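# Plug mouse USB receiver into hub end-face port

## Task

Push the mouse's USB receiver completely into the one port on the USB hub's end face (none of the three ports along its side may be used); the hub must stay flat, wholly on the table, with the same face up; the hub's cable must finish completely seated in the laptop; the mouse must remain upright on the table; the laptop must stay where it is, or almost.

## Robot and tools

Robot: two arms, left_arm (base near y = +0.321 m) and right_arm (base near y = -0.273 m), both at table height and facing +x. right_arm has a five-finger right hand; left_arm has its mirror-image left hand.

Frame: the scene frame has its origin on the table top midway between the arms, +x out over the table, +y toward left_arm, +z up. Arm names do not match image sides. Each arm is steered by its hand point, which sits 0.05 m in front of the palm. Its +z runs along the straight fingers, +y points out of the palm, and +x crosses the palm away from the thumb on the right hand, toward the thumb on the left. Straight fingertips reach roughly 0.06 to 0.07 m past the point and lie 0.06 m behind it along -y. A wrist bracket on the little-finger side can strike objects.

The 28-number row (used by execute_actions and move), every value in [-1, 1]: left_arm dx, dy, dz, rx, ry, rz; left hand little, ring, middle, index, thumb_bend, thumb_turn, force_limit, speed; then the same fourteen for right_arm. Both arms always appear in a row, even if one stays still.
Pose numbers (first six per arm) are offsets, not poses. They are measured from that arm's Hand target as it stood when the action or move began, along scene-frame axes. 1.0 equals 0.6 m for dx, dy, dz and 180 degrees for rx, ry, rz. rx, ry, rz form one rotation vector about the Hand target's position. Sending all six as 0 asks for the current Hand target again, which also ends a push against something. The controller clips commanded orientation to within 40 degrees of the measured one. Hands often rest 1 to 3 cm (sometimes 5 cm) below the command from friction and weight. If a gap remains, send the missing distance as a further offset.
Hand numbers are absolute targets: +1 is open or straight, -1 is closed. thumb_turn -1 puts the thumb in front of the palm, facing the fingers. force_limit runs from about 0 N at -1 to 10 N at +1 (15 N for the two thumb motors). speed rises to full at +0.48; use -0.94 or lower for gentle closing. To keep a hand as it is, resend the eight numbers from its last executed row. If none has run yet in the scene, send hand_measured plus hand_force_limit and hand_speed. A grip fits objects about 0.035 to 0.065 m thick, or handles down to about 0.025 m.

Tools:
execute_actions(actions, cameras): actions is a list of actions. Each action is a table of up to 15 rows, one per 1/30 s step, and a short table repeats its last row. All rows in one action are offsets from that action's starting Hand target. An empty list returns camera images. cameras lists names, ["all"] or [].
move(target, speed, blend, blocking, cameras): target is one 28-number row, or a list of up to 15 rows. Every row is an offset from the same starting Hand targets, not from the previous row. The arms follow straight paths with no collision avoidance. speed is top path speed in m/s, 0.002 to 4.3 (default 0.25), and rotation is capped at twice that in rad/s. It may be one value or one per target. blend is a corner-rounding radius in metres (0 means stop at each target). blocking=false returns after about 0.5 s while motion continues. Paths are capped at 10 s. The result adds a move: line such as done, off_target, moving, held or fault, plus limits=paced (pose clipped) or limits=held (steps withheld).
wait(seconds 0 to 10): lets time pass with commands held. stop(): brakes a running move. zoom_image(camera, region=[x0, y0, x1, y1] in image pixels, each side at most 504): enlarges part of the newest image from that camera. show_instructions(): shows reference images. finished_scene(scene): ends the scene and cannot be undone. The goal must then hold without the robot.

Cameras: cam_head_left, cam_head_right, cam_high, cam_low, cam_left_wrist, cam_right_wrist, each 896x504. Calibration (K, distortion, T_world_to_cam) is given but may be off by a few millimetres or degrees. Wrist views can lag while the arm moves.

Results: end_effector_position (m) and end_effector_quat_wxyz in the scene frame, and Hand target (the last clipped command, from which the next offsets count). hand_measured, hand_stopped_by (moving, target, force, stalled, fault) and hand_load_n (fingertip newtons, positive when pushed open) each have six values in motor order. Also reported: hand_force_limit, hand_speed, and joint positions, velocities and torques (torques include the arm's own weight). Step readings show intermediate positions. MOTOR HOT warns at 85 °C. OVER-TEMPERATURE FAULT means the arm's joints went slack for 30 to 60 s or longer.

Avoid: dropping objects or releasing them while they move; knocking anything off the table; fast or hard contact with the table, laptop or other fixed things; pressing a part too hard; overloading fingers with pushes, pulls, twists or heavy or swung loads; the two hands touching or gripping each other; leading a path close by an arm's own base; and holding loads or straining against unreachable poses long enough to overheat motors. Loose objects may occasionally get nudged by outside pushes.

Each tool is called after "Request:" as name([rows], argument=value, ...), one row to a line, values as JSON.

Reference images:

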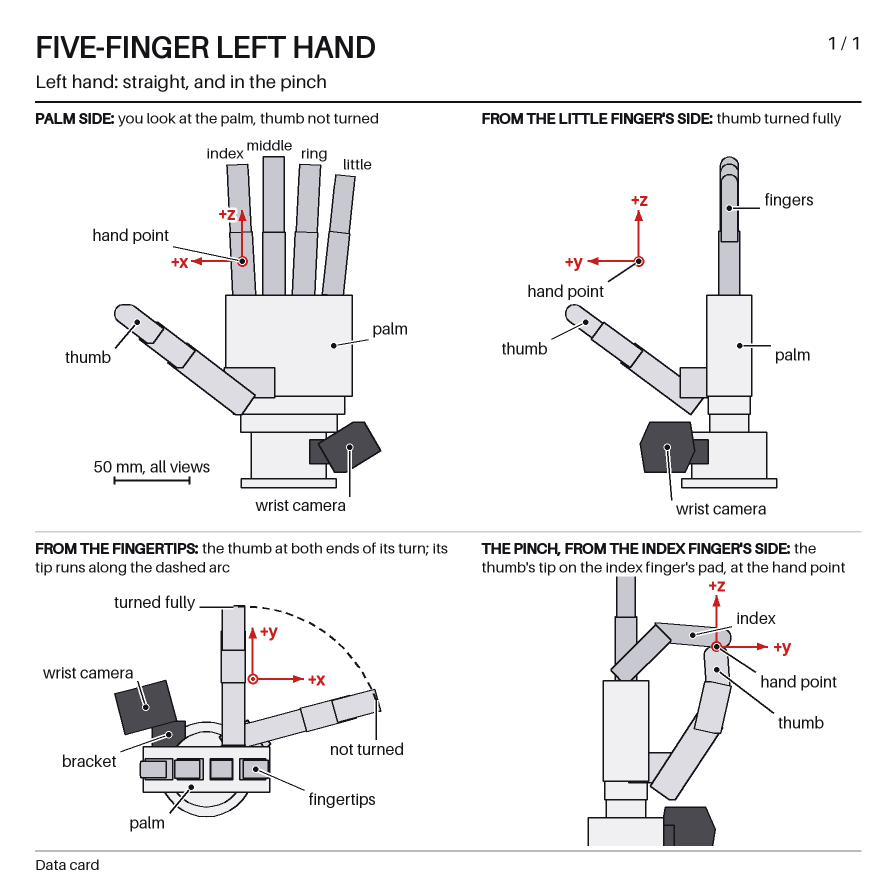

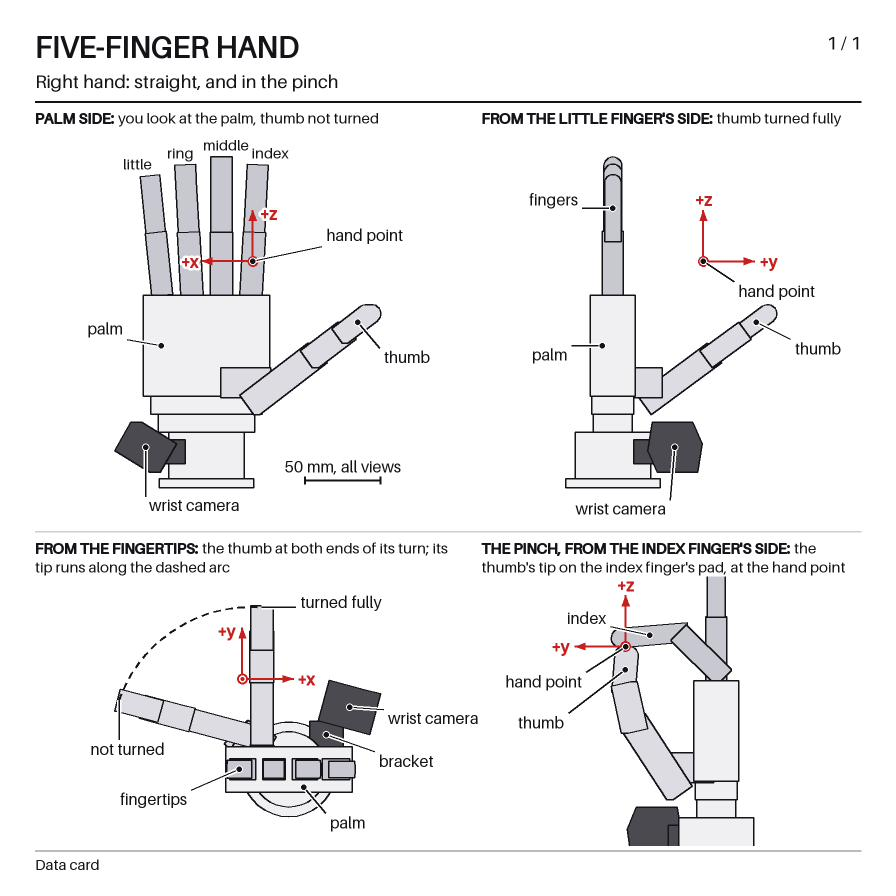

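## Session

Request:
execute_actions(actions=[])

Scene clock: 0.00 s.
left_arm: end_effector_position=(+0.6526, +0.3271, +0.2022) hand_measured=(+1.000, +1.000, +1.000, +1.000, +1.000, +1.000) hand_load_n=(+0.0, +0.0, +0.0, +0.0, +0.0, +0.0) hand_stopped_by=(target, target, target, target, target, target) hand_force_limit=0.00 hand_speed=-0.80 end_effector_quat_wxyz=(+0.037, +0.200, +0.977, -0.071) | right_arm: end_effector_position=(+0.5808, -0.1565, +0.1755) hand_measured=(+1.000, +1.000, +1.000, +1.000, +1.000, +1.000) hand_load_n=(+0.0, +0.0, +0.0, +0.0, +0.0, +0.0) hand_stopped_by=(target, target, target, target, target, target) hand_force_limit=0.00 hand_speed=-0.80 end_effector_quat_wxyz=(-0.212, +0.893, +0.149, +0.368)
Joint positions: left_arm=[0.005 2.092 2.232 -1.659 0.151 1.923] | right_arm=[0.193 1.455 1.121 -0.431 -0.389 -1.562]
Joint velocities: within noise
Joint torques (N m): no reading
Heat: left arm: hottest shoulder 38 °C; right arm: hottest elbow 35 °C.
Hand target: left_arm +0.6582, +0.3268, +0.2095; +0.048, +0.200, +0.976, -0.069 | right_arm +0.5890, -0.1551, +0.1847; -0.212, +0.890, +0.150, +0.376
camera_calibration:
cam_left_wrist: T_world_to_cam=[[-0.589388, -0.795484, 0.140807, 0.612046], [-0.704715, 0.59149, 0.391811, 0.187254], [-0.394965, 0.1317, -0.909207, 0.512095], [0, 0, 0, 1]] pos_world=[0.694953, 0.308672, 0.306052]
cam_right_wrist: T_world_to_cam=[[0.627367, -0.776693, -0.0561994, -0.479276], [-0.724659, -0.555867, -0.407285, 0.413586], [0.285096, 0.296243, -0.91157, 0.152797], [0, 0, 0, 1]] pos_world=[0.556829, -0.187616, 0.280798]

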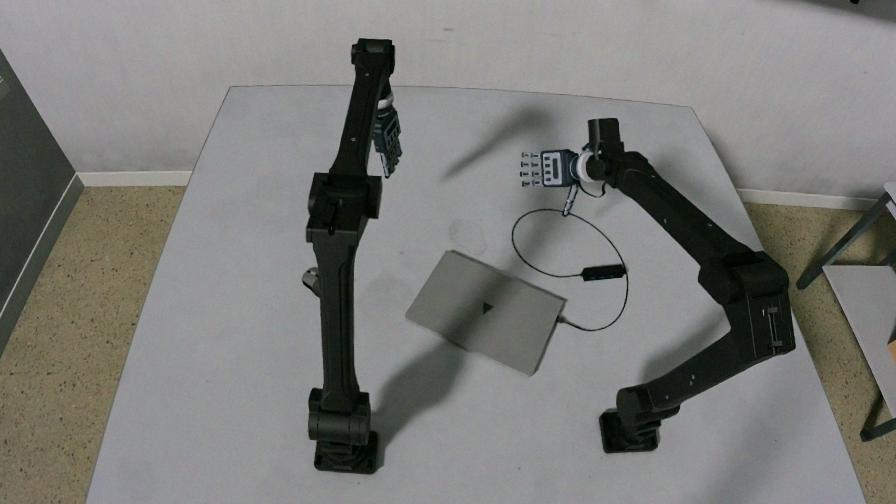

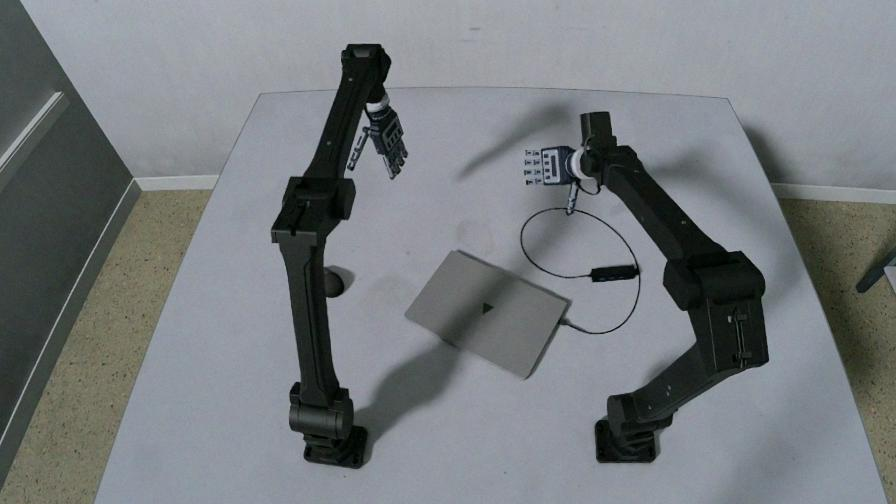

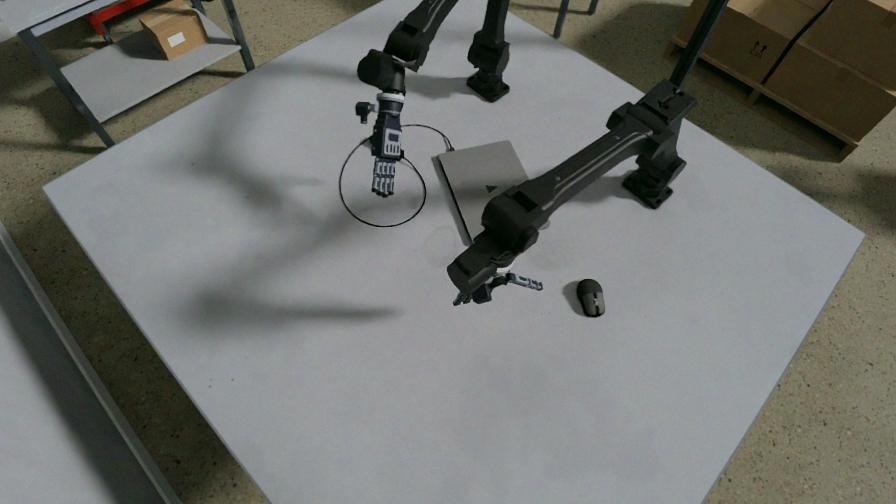

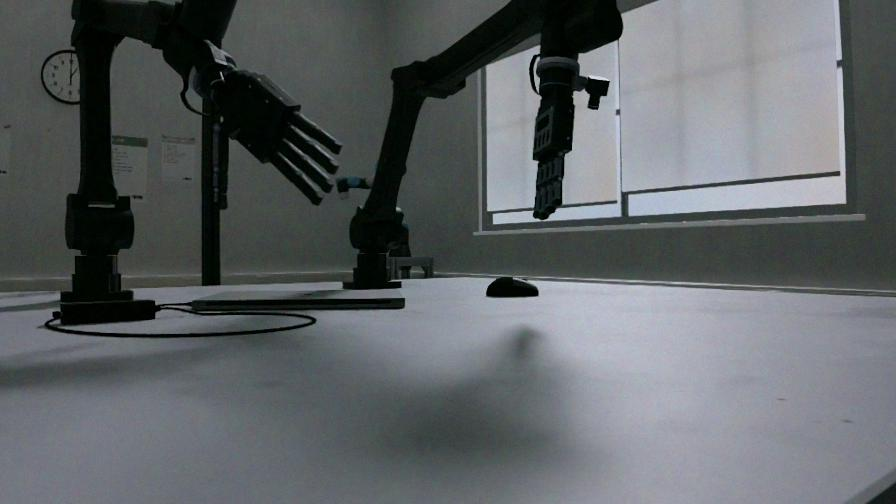

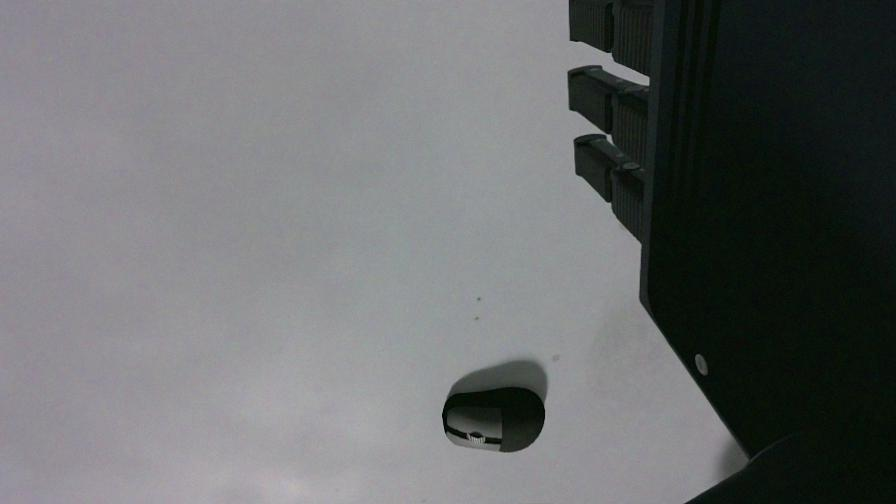

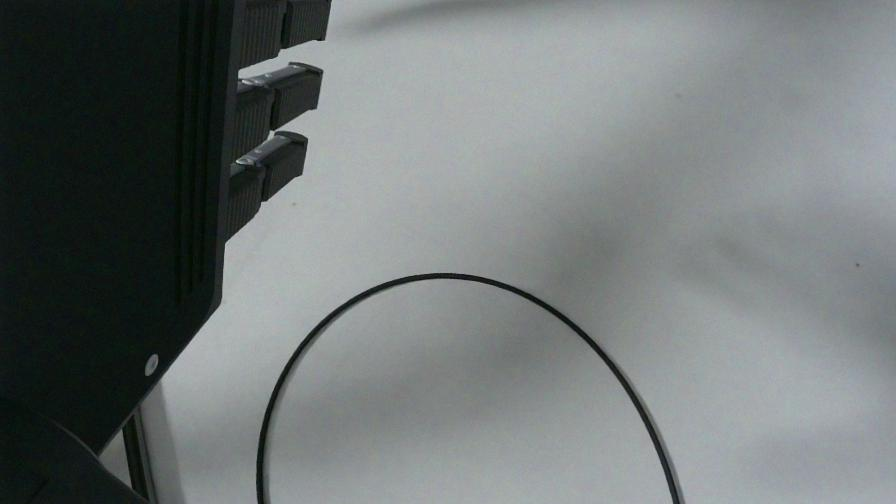

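Request:
zoom_image(camera="cam_head_left", region=[560, 245, 660, 300])

Request:
zoom_image(camera="cam_head_right", region=[560, 245, 660, 300])

Request:
zoom_image(camera="cam_low", region=[30, 280, 230, 350])

Request:
zoom_image(camera="cam_head_left", region=[490, 190, 650, 350])

Scaled by 5.040 from the camera's 896x504 image, which has a finer 1280x720 frame.

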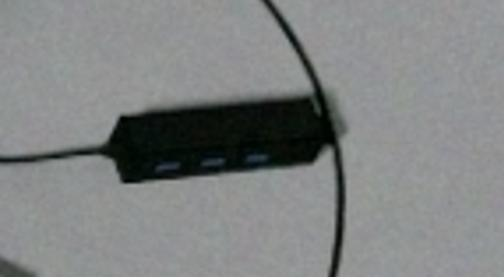

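Scaled by 5.040 from the camera's 896x504 image, which has a finer 1280x720 frame.

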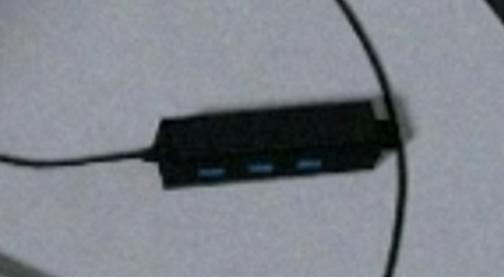

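Scaled by 2.520 from the camera's 896x504 image, which has a finer 1280x720 frame.

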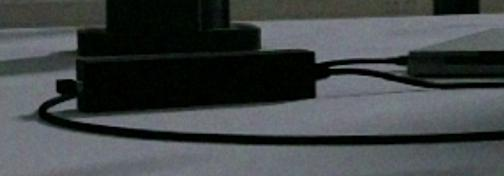

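Scaled by 3.150 from the camera's 896x504 image, which has a finer 1280x720 frame.

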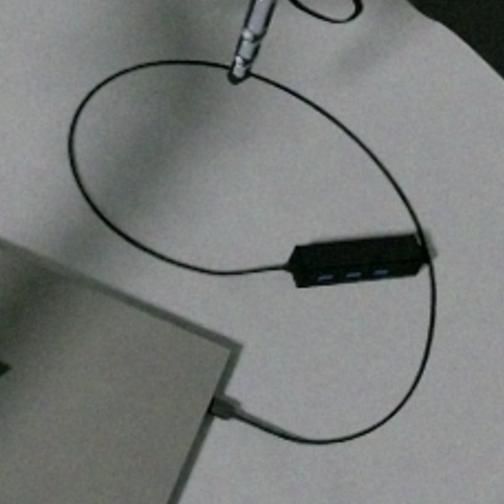

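Request:
zoom_image(camera="cam_head_left", region=[540, 300, 590, 340])

Request:
zoom_image(camera="cam_head_right", region=[545, 300, 595, 340])

Request:
zoom_image(camera="cam_high", region=[330, 100, 470, 240])

Request:
zoom_image(camera="cam_low", region=[40, 290, 80, 330])

Scaled by 10.080 from the camera's 896x504 image, which has a finer 1280x720 frame.

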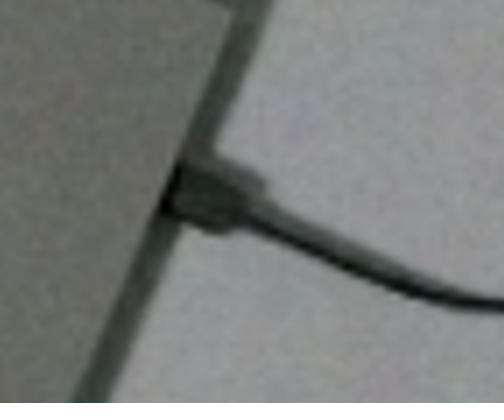

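Scaled by 10.080 from the camera's 896x504 image, which has a finer 1280x720 frame.

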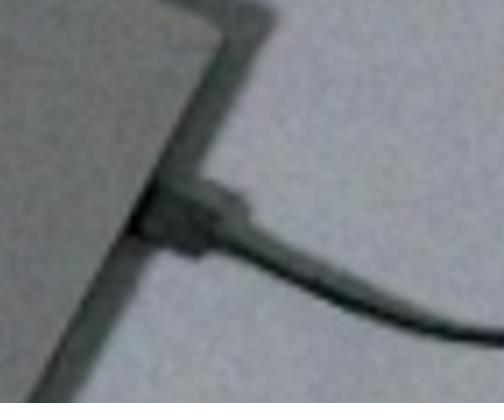

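Scaled by 3.600 from the camera's 896x504 image, which has a finer 1280x720 frame.

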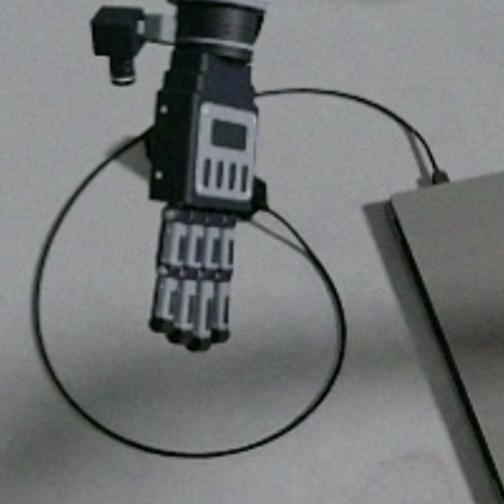

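Scaled by 12.600 from the camera's 896x504 image, which has a finer 1280x720 frame.

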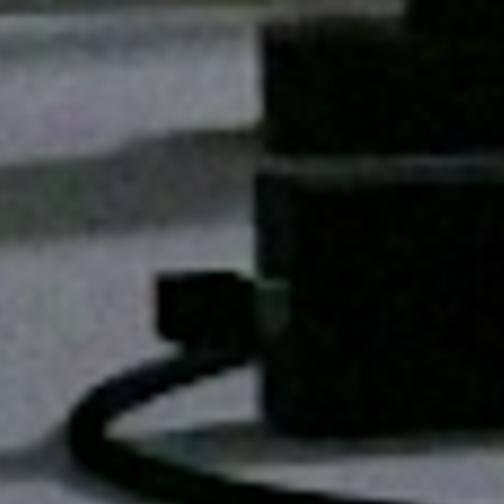

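Request:
move([
  [-0.4133, -0.645, -0.0158, -0.2387, 0.0599, 0.1689, 1, 1, 1, 1, 0.2, 1, 0, 0, -0.2483, -0.375, 0.025, 0.1616, 0.4641, -0.4386, -1, -1, -1, 1, 1, 1, 0, 0],
  [-0.4137, -0.753, -0.2242, -0.2387, 0.0599, 0.1689, 1, 1, 1, 1, 0.2, 1, 0, 0, -0.2533, -0.3665, -0.0912, -0.2654, -0.4056, 0.7306, -1, -1, -1, 1, 1, 1, 0, 0],
], speed=[0.4, 0.25], blend=[0.03, 0], cameras=["all"])

Request:
zoom_image(camera="cam_head_left", region=[540, 230, 660, 300])

Request:
zoom_image(camera="cam_head_right", region=[540, 230, 660, 300])

Request:
zoom_image(camera="cam_low", region=[0, 240, 280, 340])

Scene clock: 20.13 s.
left_arm: end_effector_position=(+0.4162, -0.1201, +0.0870) hand_measured=(+1.000, +1.000, +1.000, +1.000, +0.200, +1.000) hand_load_n=(+0.0, +0.0, +0.0, +0.0, +0.0, +0.0) hand_stopped_by=(target, target, target, target, target, target) hand_force_limit=0.00 hand_speed=0.00 end_effector_quat_wxyz=(+0.051, -0.094, +0.900, -0.424) | right_arm: end_effector_position=(+0.4413, -0.3734, +0.1282) hand_measured=(-1.000, -1.000, -1.000, +1.000, +1.000, +1.000) hand_load_n=(+0.0, +0.5, +0.0, +0.0, +0.0, +0.0) hand_stopped_by=(target, target, target, target, target, target) hand_force_limit=0.00 hand_speed=0.00 end_effector_quat_wxyz=(-0.018, -0.068, +0.962, +0.262)
Joint positions: left_arm=[-0.604 1.727 1.229 -0.321 0.514 0.499] | right_arm=[-0.516 1.785 1.376 -1.515 -0.406 0.818]
Joint torques (N m): left_arm=[-1.26 -15.33 6.8 2.17 0.26 -0.22] | right_arm=[0.26 -16.21 6.65 0.25 -0.25 0.16]
Heat: left arm: hottest shoulder 40 °C; right arm: hottest elbow 37 °C.
Hand target: left_arm +0.4099, -0.1250, +0.0750; +0.044, -0.095, +0.901, -0.420 | right_arm +0.4370, -0.3750, +0.1300; -0.016, -0.059, +0.964, +0.259
Off the commanded pose: left_arm 0.014 m, 1 deg | right_arm 0.005 m, 1 deg.
move: off_target (left_arm)
camera_calibration:
cam_left_wrist: T_world_to_cam=[[-0.0998601, -0.6215, 0.777023, -0.105084], [-0.929168, 0.337587, 0.150605, 0.414136], [-0.355915, -0.706946, -0.611189, 0.229963], [0, 0, 0, 1]] pos_world=[0.456155, -0.0425458, 0.159833]
cam_right_wrist: T_world_to_cam=[[-0.419313, 0.784597, 0.456709, 0.416343], [0.838745, 0.142302, 0.525601, -0.376193], [0.347395, 0.603454, -0.717746, 0.276023], [0, 0, 0, 1]] pos_world=[0.394219, -0.439696, 0.205694]

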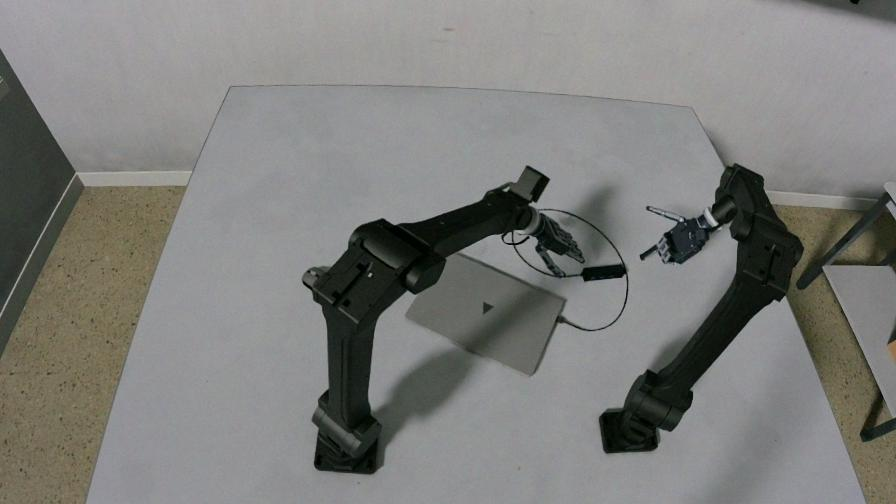

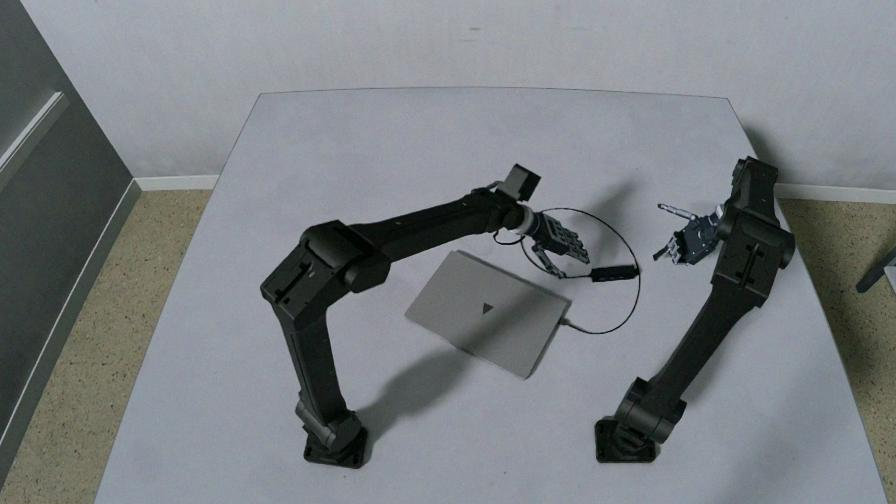

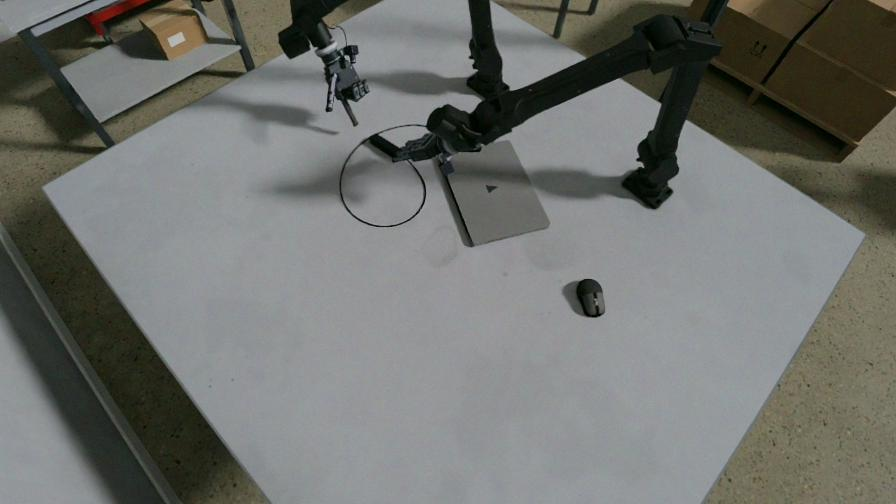

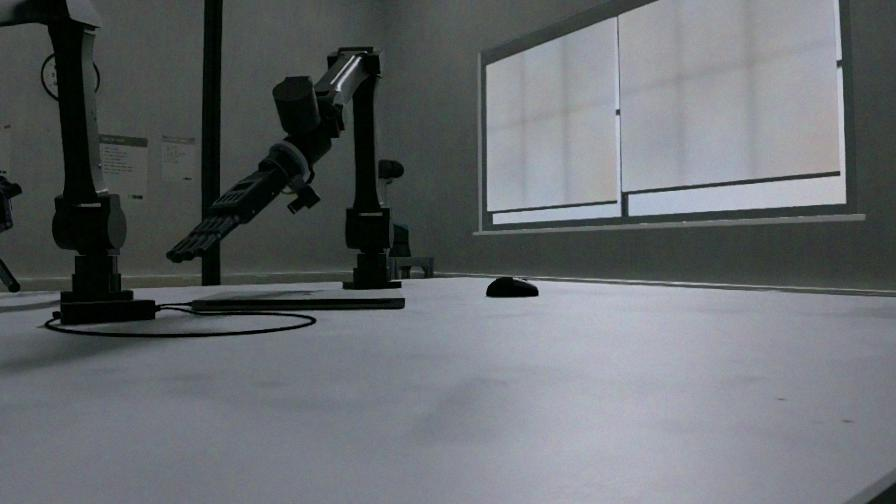

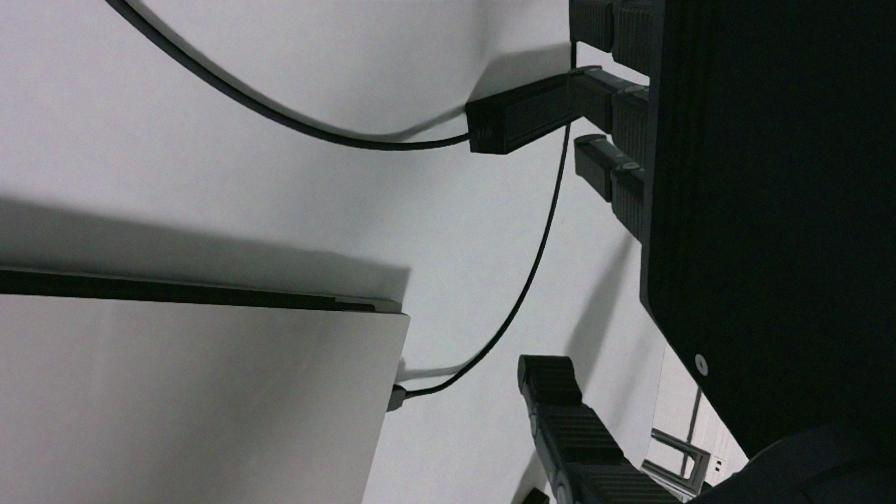

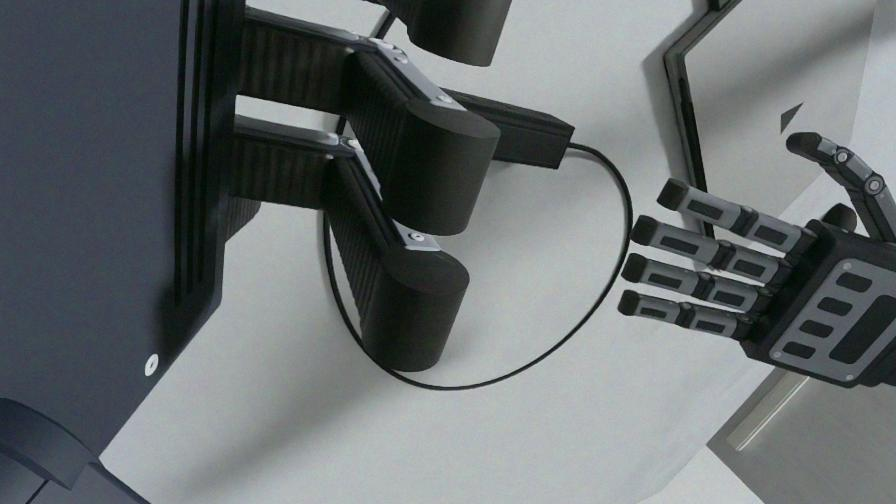

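Scaled by 4.200 from the camera's 896x504 image, which has a finer 1280x720 frame.

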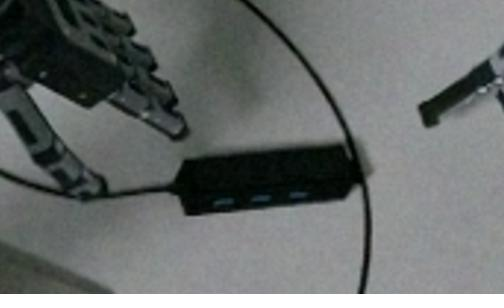

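Scaled by 4.200 from the camera's 896x504 image, which has a finer 1280x720 frame.

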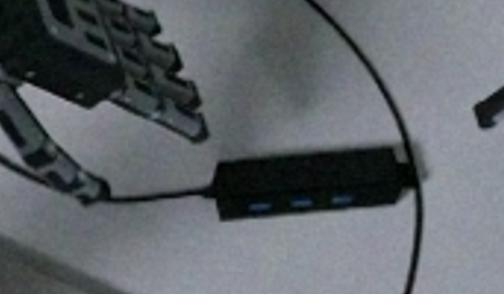

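Scaled by 1.800 from the camera's 896x504 image, which has a finer 1280x720 frame.

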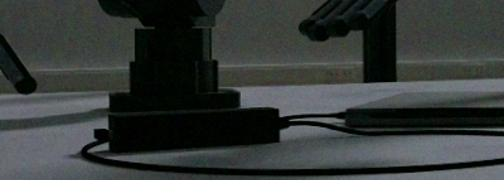

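Request:
move([
  [-0.0117, -0.0183, -0.08, 0, 0, 0, 1, 1, 1, 1, 0.2, 1, 0, 0, -0.0217, 0.0233, -0.0533, 0, 0, 0, -1, -1, -1, 1, 1, 1, 0, 0],
], speed=0.12, cameras=["cam_head_left", "cam_head_right", "cam_low", "cam_right_wrist"])

Request:
zoom_image(camera="cam_head_left", region=[560, 245, 660, 295])

Request:
zoom_image(camera="cam_head_right", region=[560, 245, 660, 295])

Request:
zoom_image(camera="cam_low", region=[0, 270, 200, 340])

Request:
zoom_image(camera="cam_right_wrist", region=[500, 80, 740, 260])

Scene clock: 25.97 s.
left_arm: end_effector_position=(+0.4077, -0.1312, +0.0334) hand_measured=(+1.000, +1.000, +1.000, +1.000, +0.200, +1.000) hand_load_n=(+0.0, +0.0, +0.0, +0.0, +0.0, +0.0) hand_stopped_by=(target, target, target, target, target, target) hand_force_limit=0.00 hand_speed=0.00 end_effector_quat_wxyz=(+0.047, -0.095, +0.901, -0.420) | right_arm: end_effector_position=(+0.4266, -0.3644, +0.0956) hand_measured=(-1.000, -1.000, -1.000, +1.000, +1.000, +1.000) hand_load_n=(+0.0, +0.0, +0.0, +0.5, +0.0, +0.0) hand_stopped_by=(target, target, target, target, target, target) hand_force_limit=0.00 hand_speed=0.00 end_effector_quat_wxyz=(-0.018, -0.063, +0.963, +0.261)
Joint positions: left_arm=[-0.63 1.807 1.179 -0.192 0.498 0.479] | right_arm=[-0.516 1.778 1.272 -1.415 -0.406 0.83]
Joint torques (N m): left_arm=[-1.14 -16.38 6.57 2.17 0.25 -0.24] | right_arm=[1.08 -16.03 5.94 0.29 -0.36 0.15]
Heat: left arm: hottest shoulder 41 °C; right arm: hottest elbow 38 °C.
Hand target: left_arm +0.4031, -0.1359, +0.0271; +0.044, -0.095, +0.901, -0.420 | right_arm +0.4239, -0.3610, +0.0981; -0.016, -0.059, +0.964, +0.259
Off the commanded pose: left_arm 0.009 m, 0 deg | right_arm 0.005 m, 1 deg.
move: done
camera_calibration:
cam_right_wrist: T_world_to_cam=[[-0.410051, 0.790099, 0.455633, 0.416125], [0.841542, 0.135136, 0.523016, -0.351464], [0.351662, 0.597897, -0.720314, 0.248734], [0, 0, 0, 1]] pos_world=[0.378934, -0.430002, 0.173388]
Images, in order (width x height): cam_head_left 896x504, cam_head_right 896x504, cam_low 896x504, cam_right_wrist 896x504.

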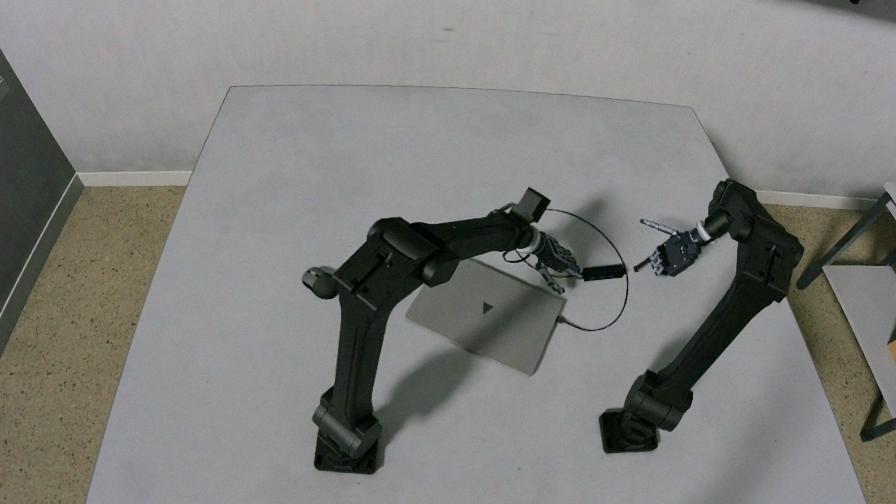

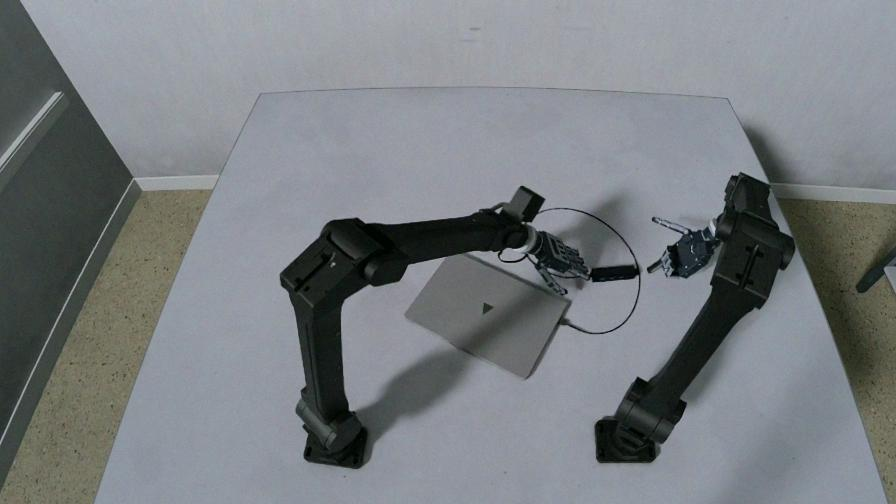

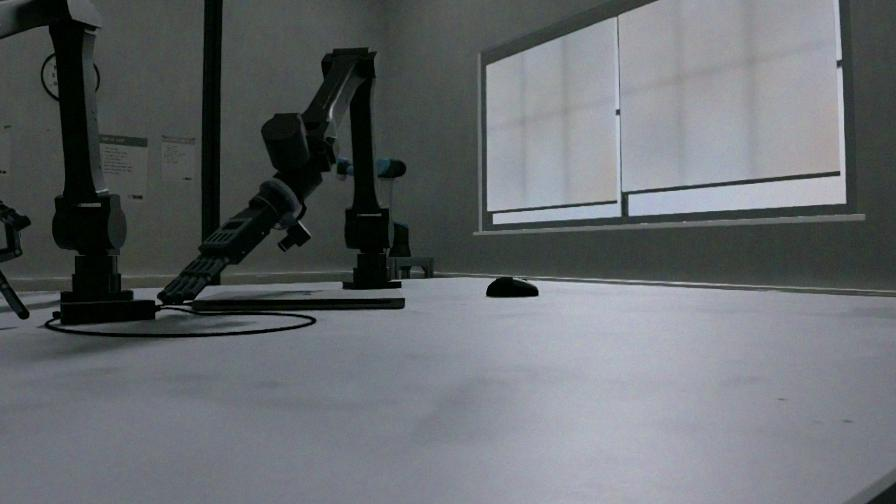

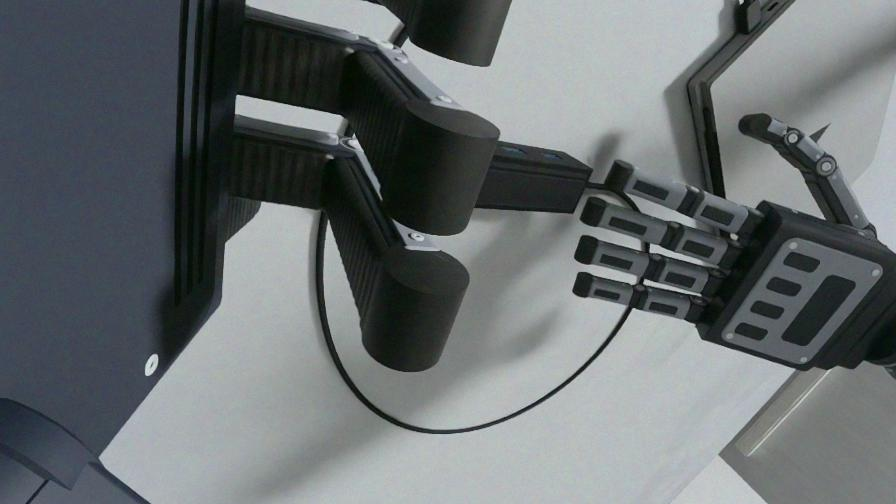

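Scaled by 5.040 from the camera's 896x504 image, which has a finer 1280x720 frame.

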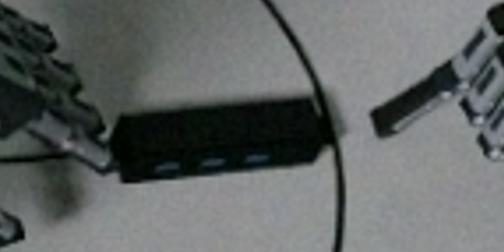

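Scaled by 5.040 from the camera's 896x504 image, which has a finer 1280x720 frame.

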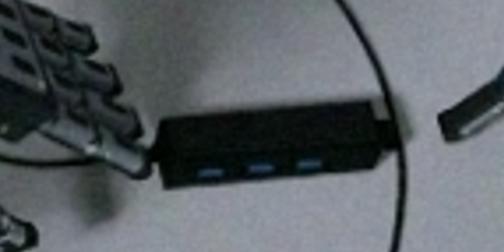

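Scaled by 2.520 from the camera's 896x504 image, which has a finer 1280x720 frame.

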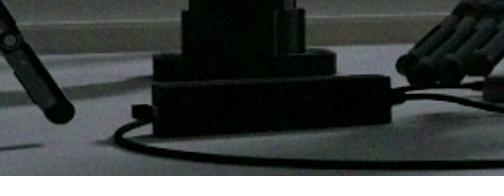

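Scaled by 2.100 from the camera's 896x504 image, which has a finer 1280x720 frame.

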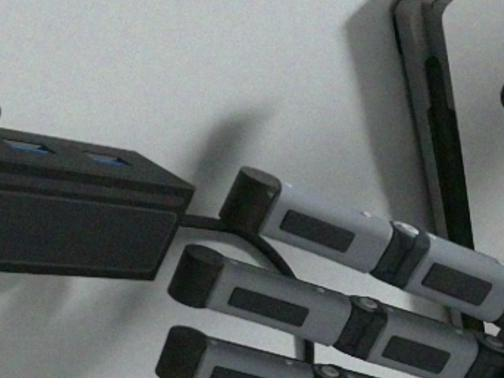

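Request:
move([
  [0.0, -0.0, -0.0267, 0, 0, 0, 1, 1, 0.93, 1, 0.2, 1, 0, 0, -0.0, 0.0, -0.004, 0, 0, 0, -1, -1, -1, 1, 1, 1, 0, 0],
], speed=0.06, cameras=["cam_head_left", "cam_head_right", "cam_low", "cam_right_wrist"])

Request:
zoom_image(camera="cam_head_left", region=[560, 250, 600, 290])

Request:
zoom_image(camera="cam_low", region=[40, 290, 200, 340])

Request:
zoom_image(camera="cam_right_wrist", region=[500, 80, 740, 260])

Scene clock: 31.53 s.
left_arm: end_effector_position=(+0.4095, -0.1327, +0.0223) hand_measured=(+1.000, +1.000, +0.930, +1.000, +0.200, +1.000) hand_load_n=(+0.0, +0.0, +0.0, +0.0, +0.0, +0.0) hand_stopped_by=(target, target, target, target, target, target) hand_force_limit=0.00 hand_speed=0.00 end_effector_quat_wxyz=(+0.050, -0.093, +0.900, -0.423) | right_arm: end_effector_position=(+0.4277, -0.3650, +0.0950) hand_measured=(-1.000, -1.000, -1.000, +1.000, +1.000, +1.000) hand_load_n=(+0.0, +0.0, +0.0, +0.0, +0.0, +0.5) hand_stopped_by=(target, target, target, target, target, target) hand_force_limit=0.00 hand_speed=0.00 end_effector_quat_wxyz=(-0.015, -0.064, +0.964, +0.259)
Joint positions: left_arm=[-0.63 1.827 1.17 -0.154 0.498 0.479] | right_arm=[-0.516 1.778 1.272 -1.409 -0.406 0.83]
Joint torques (N m): left_arm=[-1.08 -16.03 6.19 2.21 0.25 -0.22] | right_arm=[-0.26 -16.09 5.85 0.16 -0.33 0.19]
Heat: left arm: hottest shoulder 41 °C; right arm: hottest elbow 38 °C.
Hand target: left_arm +0.4031, -0.1360, +0.0111; +0.044, -0.094, +0.901, -0.420 | right_arm +0.4239, -0.3610, +0.0957; -0.016, -0.060, +0.964, +0.259
Off the commanded pose: left_arm 0.013 m, 1 deg | right_arm 0.006 m, 1 deg.
move: off_target (left_arm)
camera_calibration:
cam_right_wrist: T_world_to_cam=[[-0.412478, 0.791496, 0.450993, 0.419324], [0.838762, 0.13681, 0.52703, -0.350602], [0.355442, 0.595665, -0.720308, 0.245898], [0, 0, 0, 1]] pos_world=[0.379631, -0.4304, 0.172788]
Images, in order (width x height): cam_head_left 896x504, cam_head_right 896x504, cam_low 896x504, cam_right_wrist 896x504.

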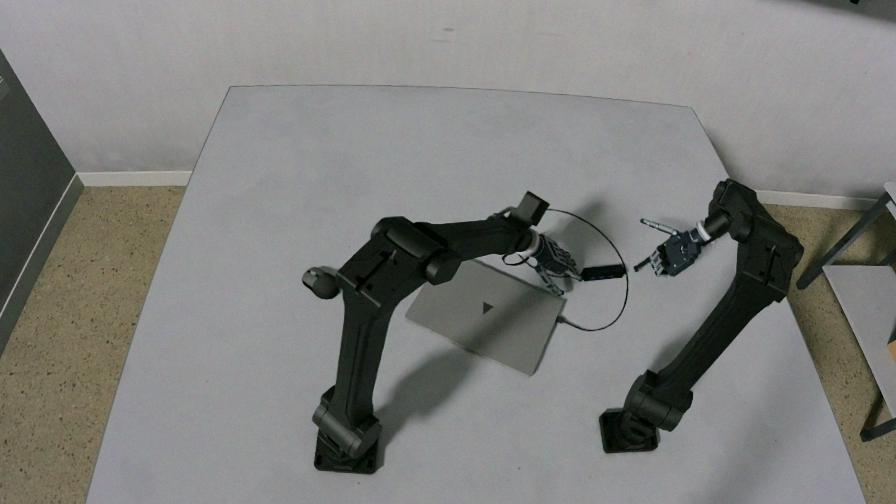

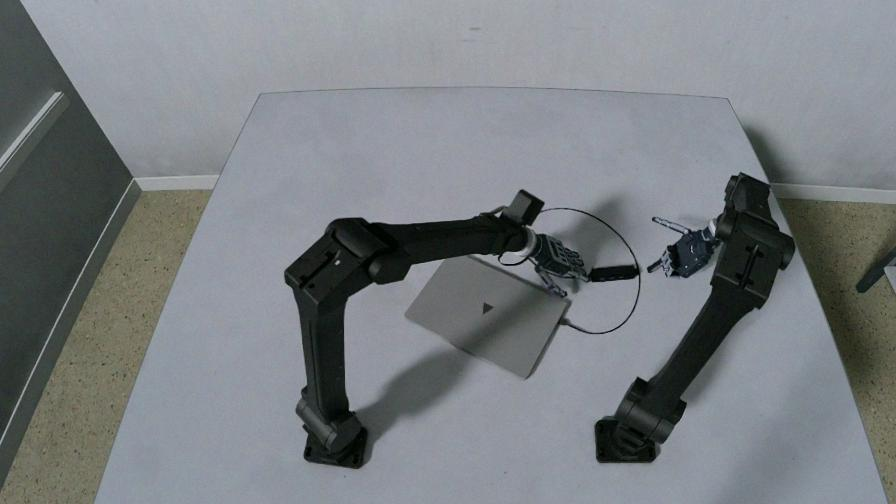

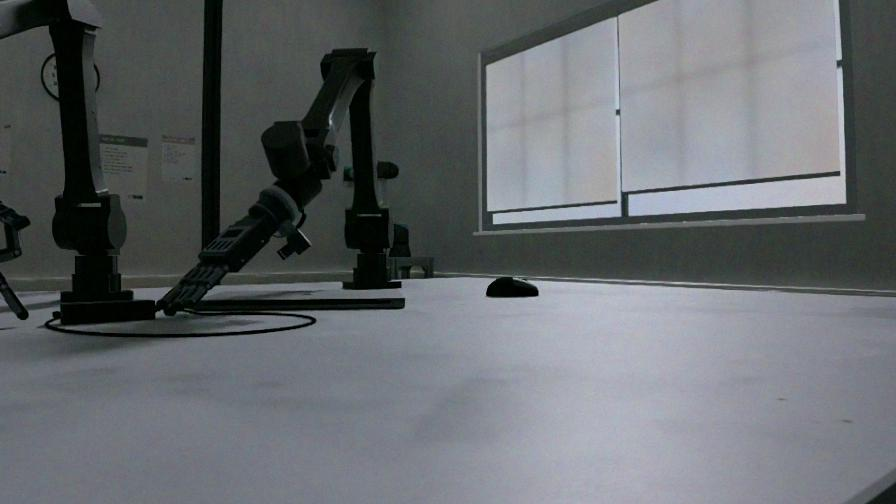

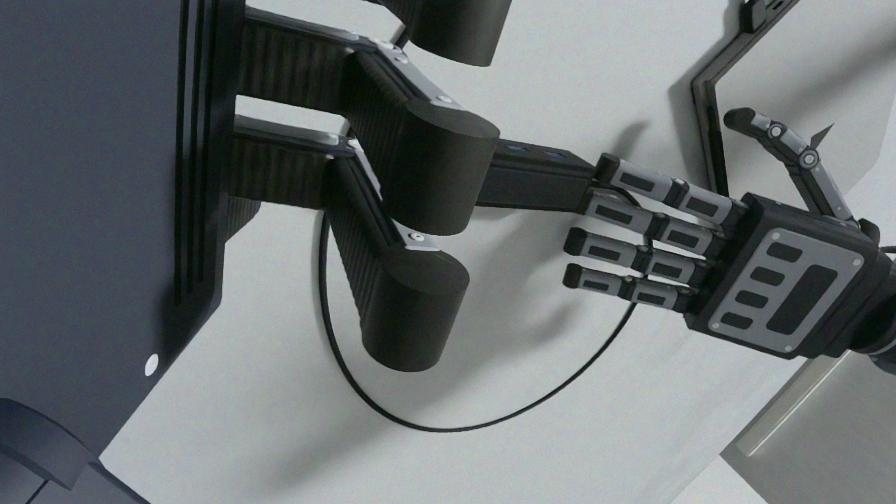

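Scaled by 12.600 from the camera's 896x504 image, which has a finer 1280x720 frame.

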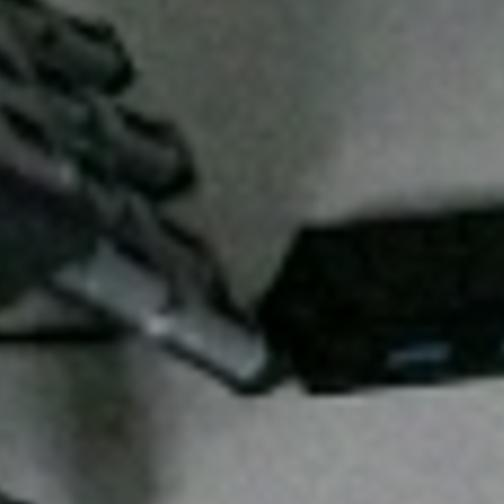

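Scaled by 3.150 from the camera's 896x504 image, which has a finer 1280x720 frame.

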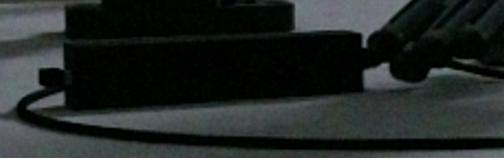

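Scaled by 2.100 from the camera's 896x504 image, which has a finer 1280x720 frame.

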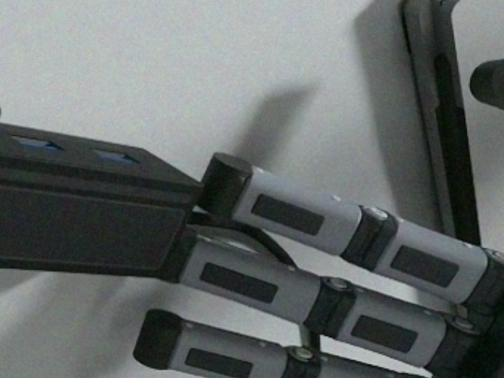

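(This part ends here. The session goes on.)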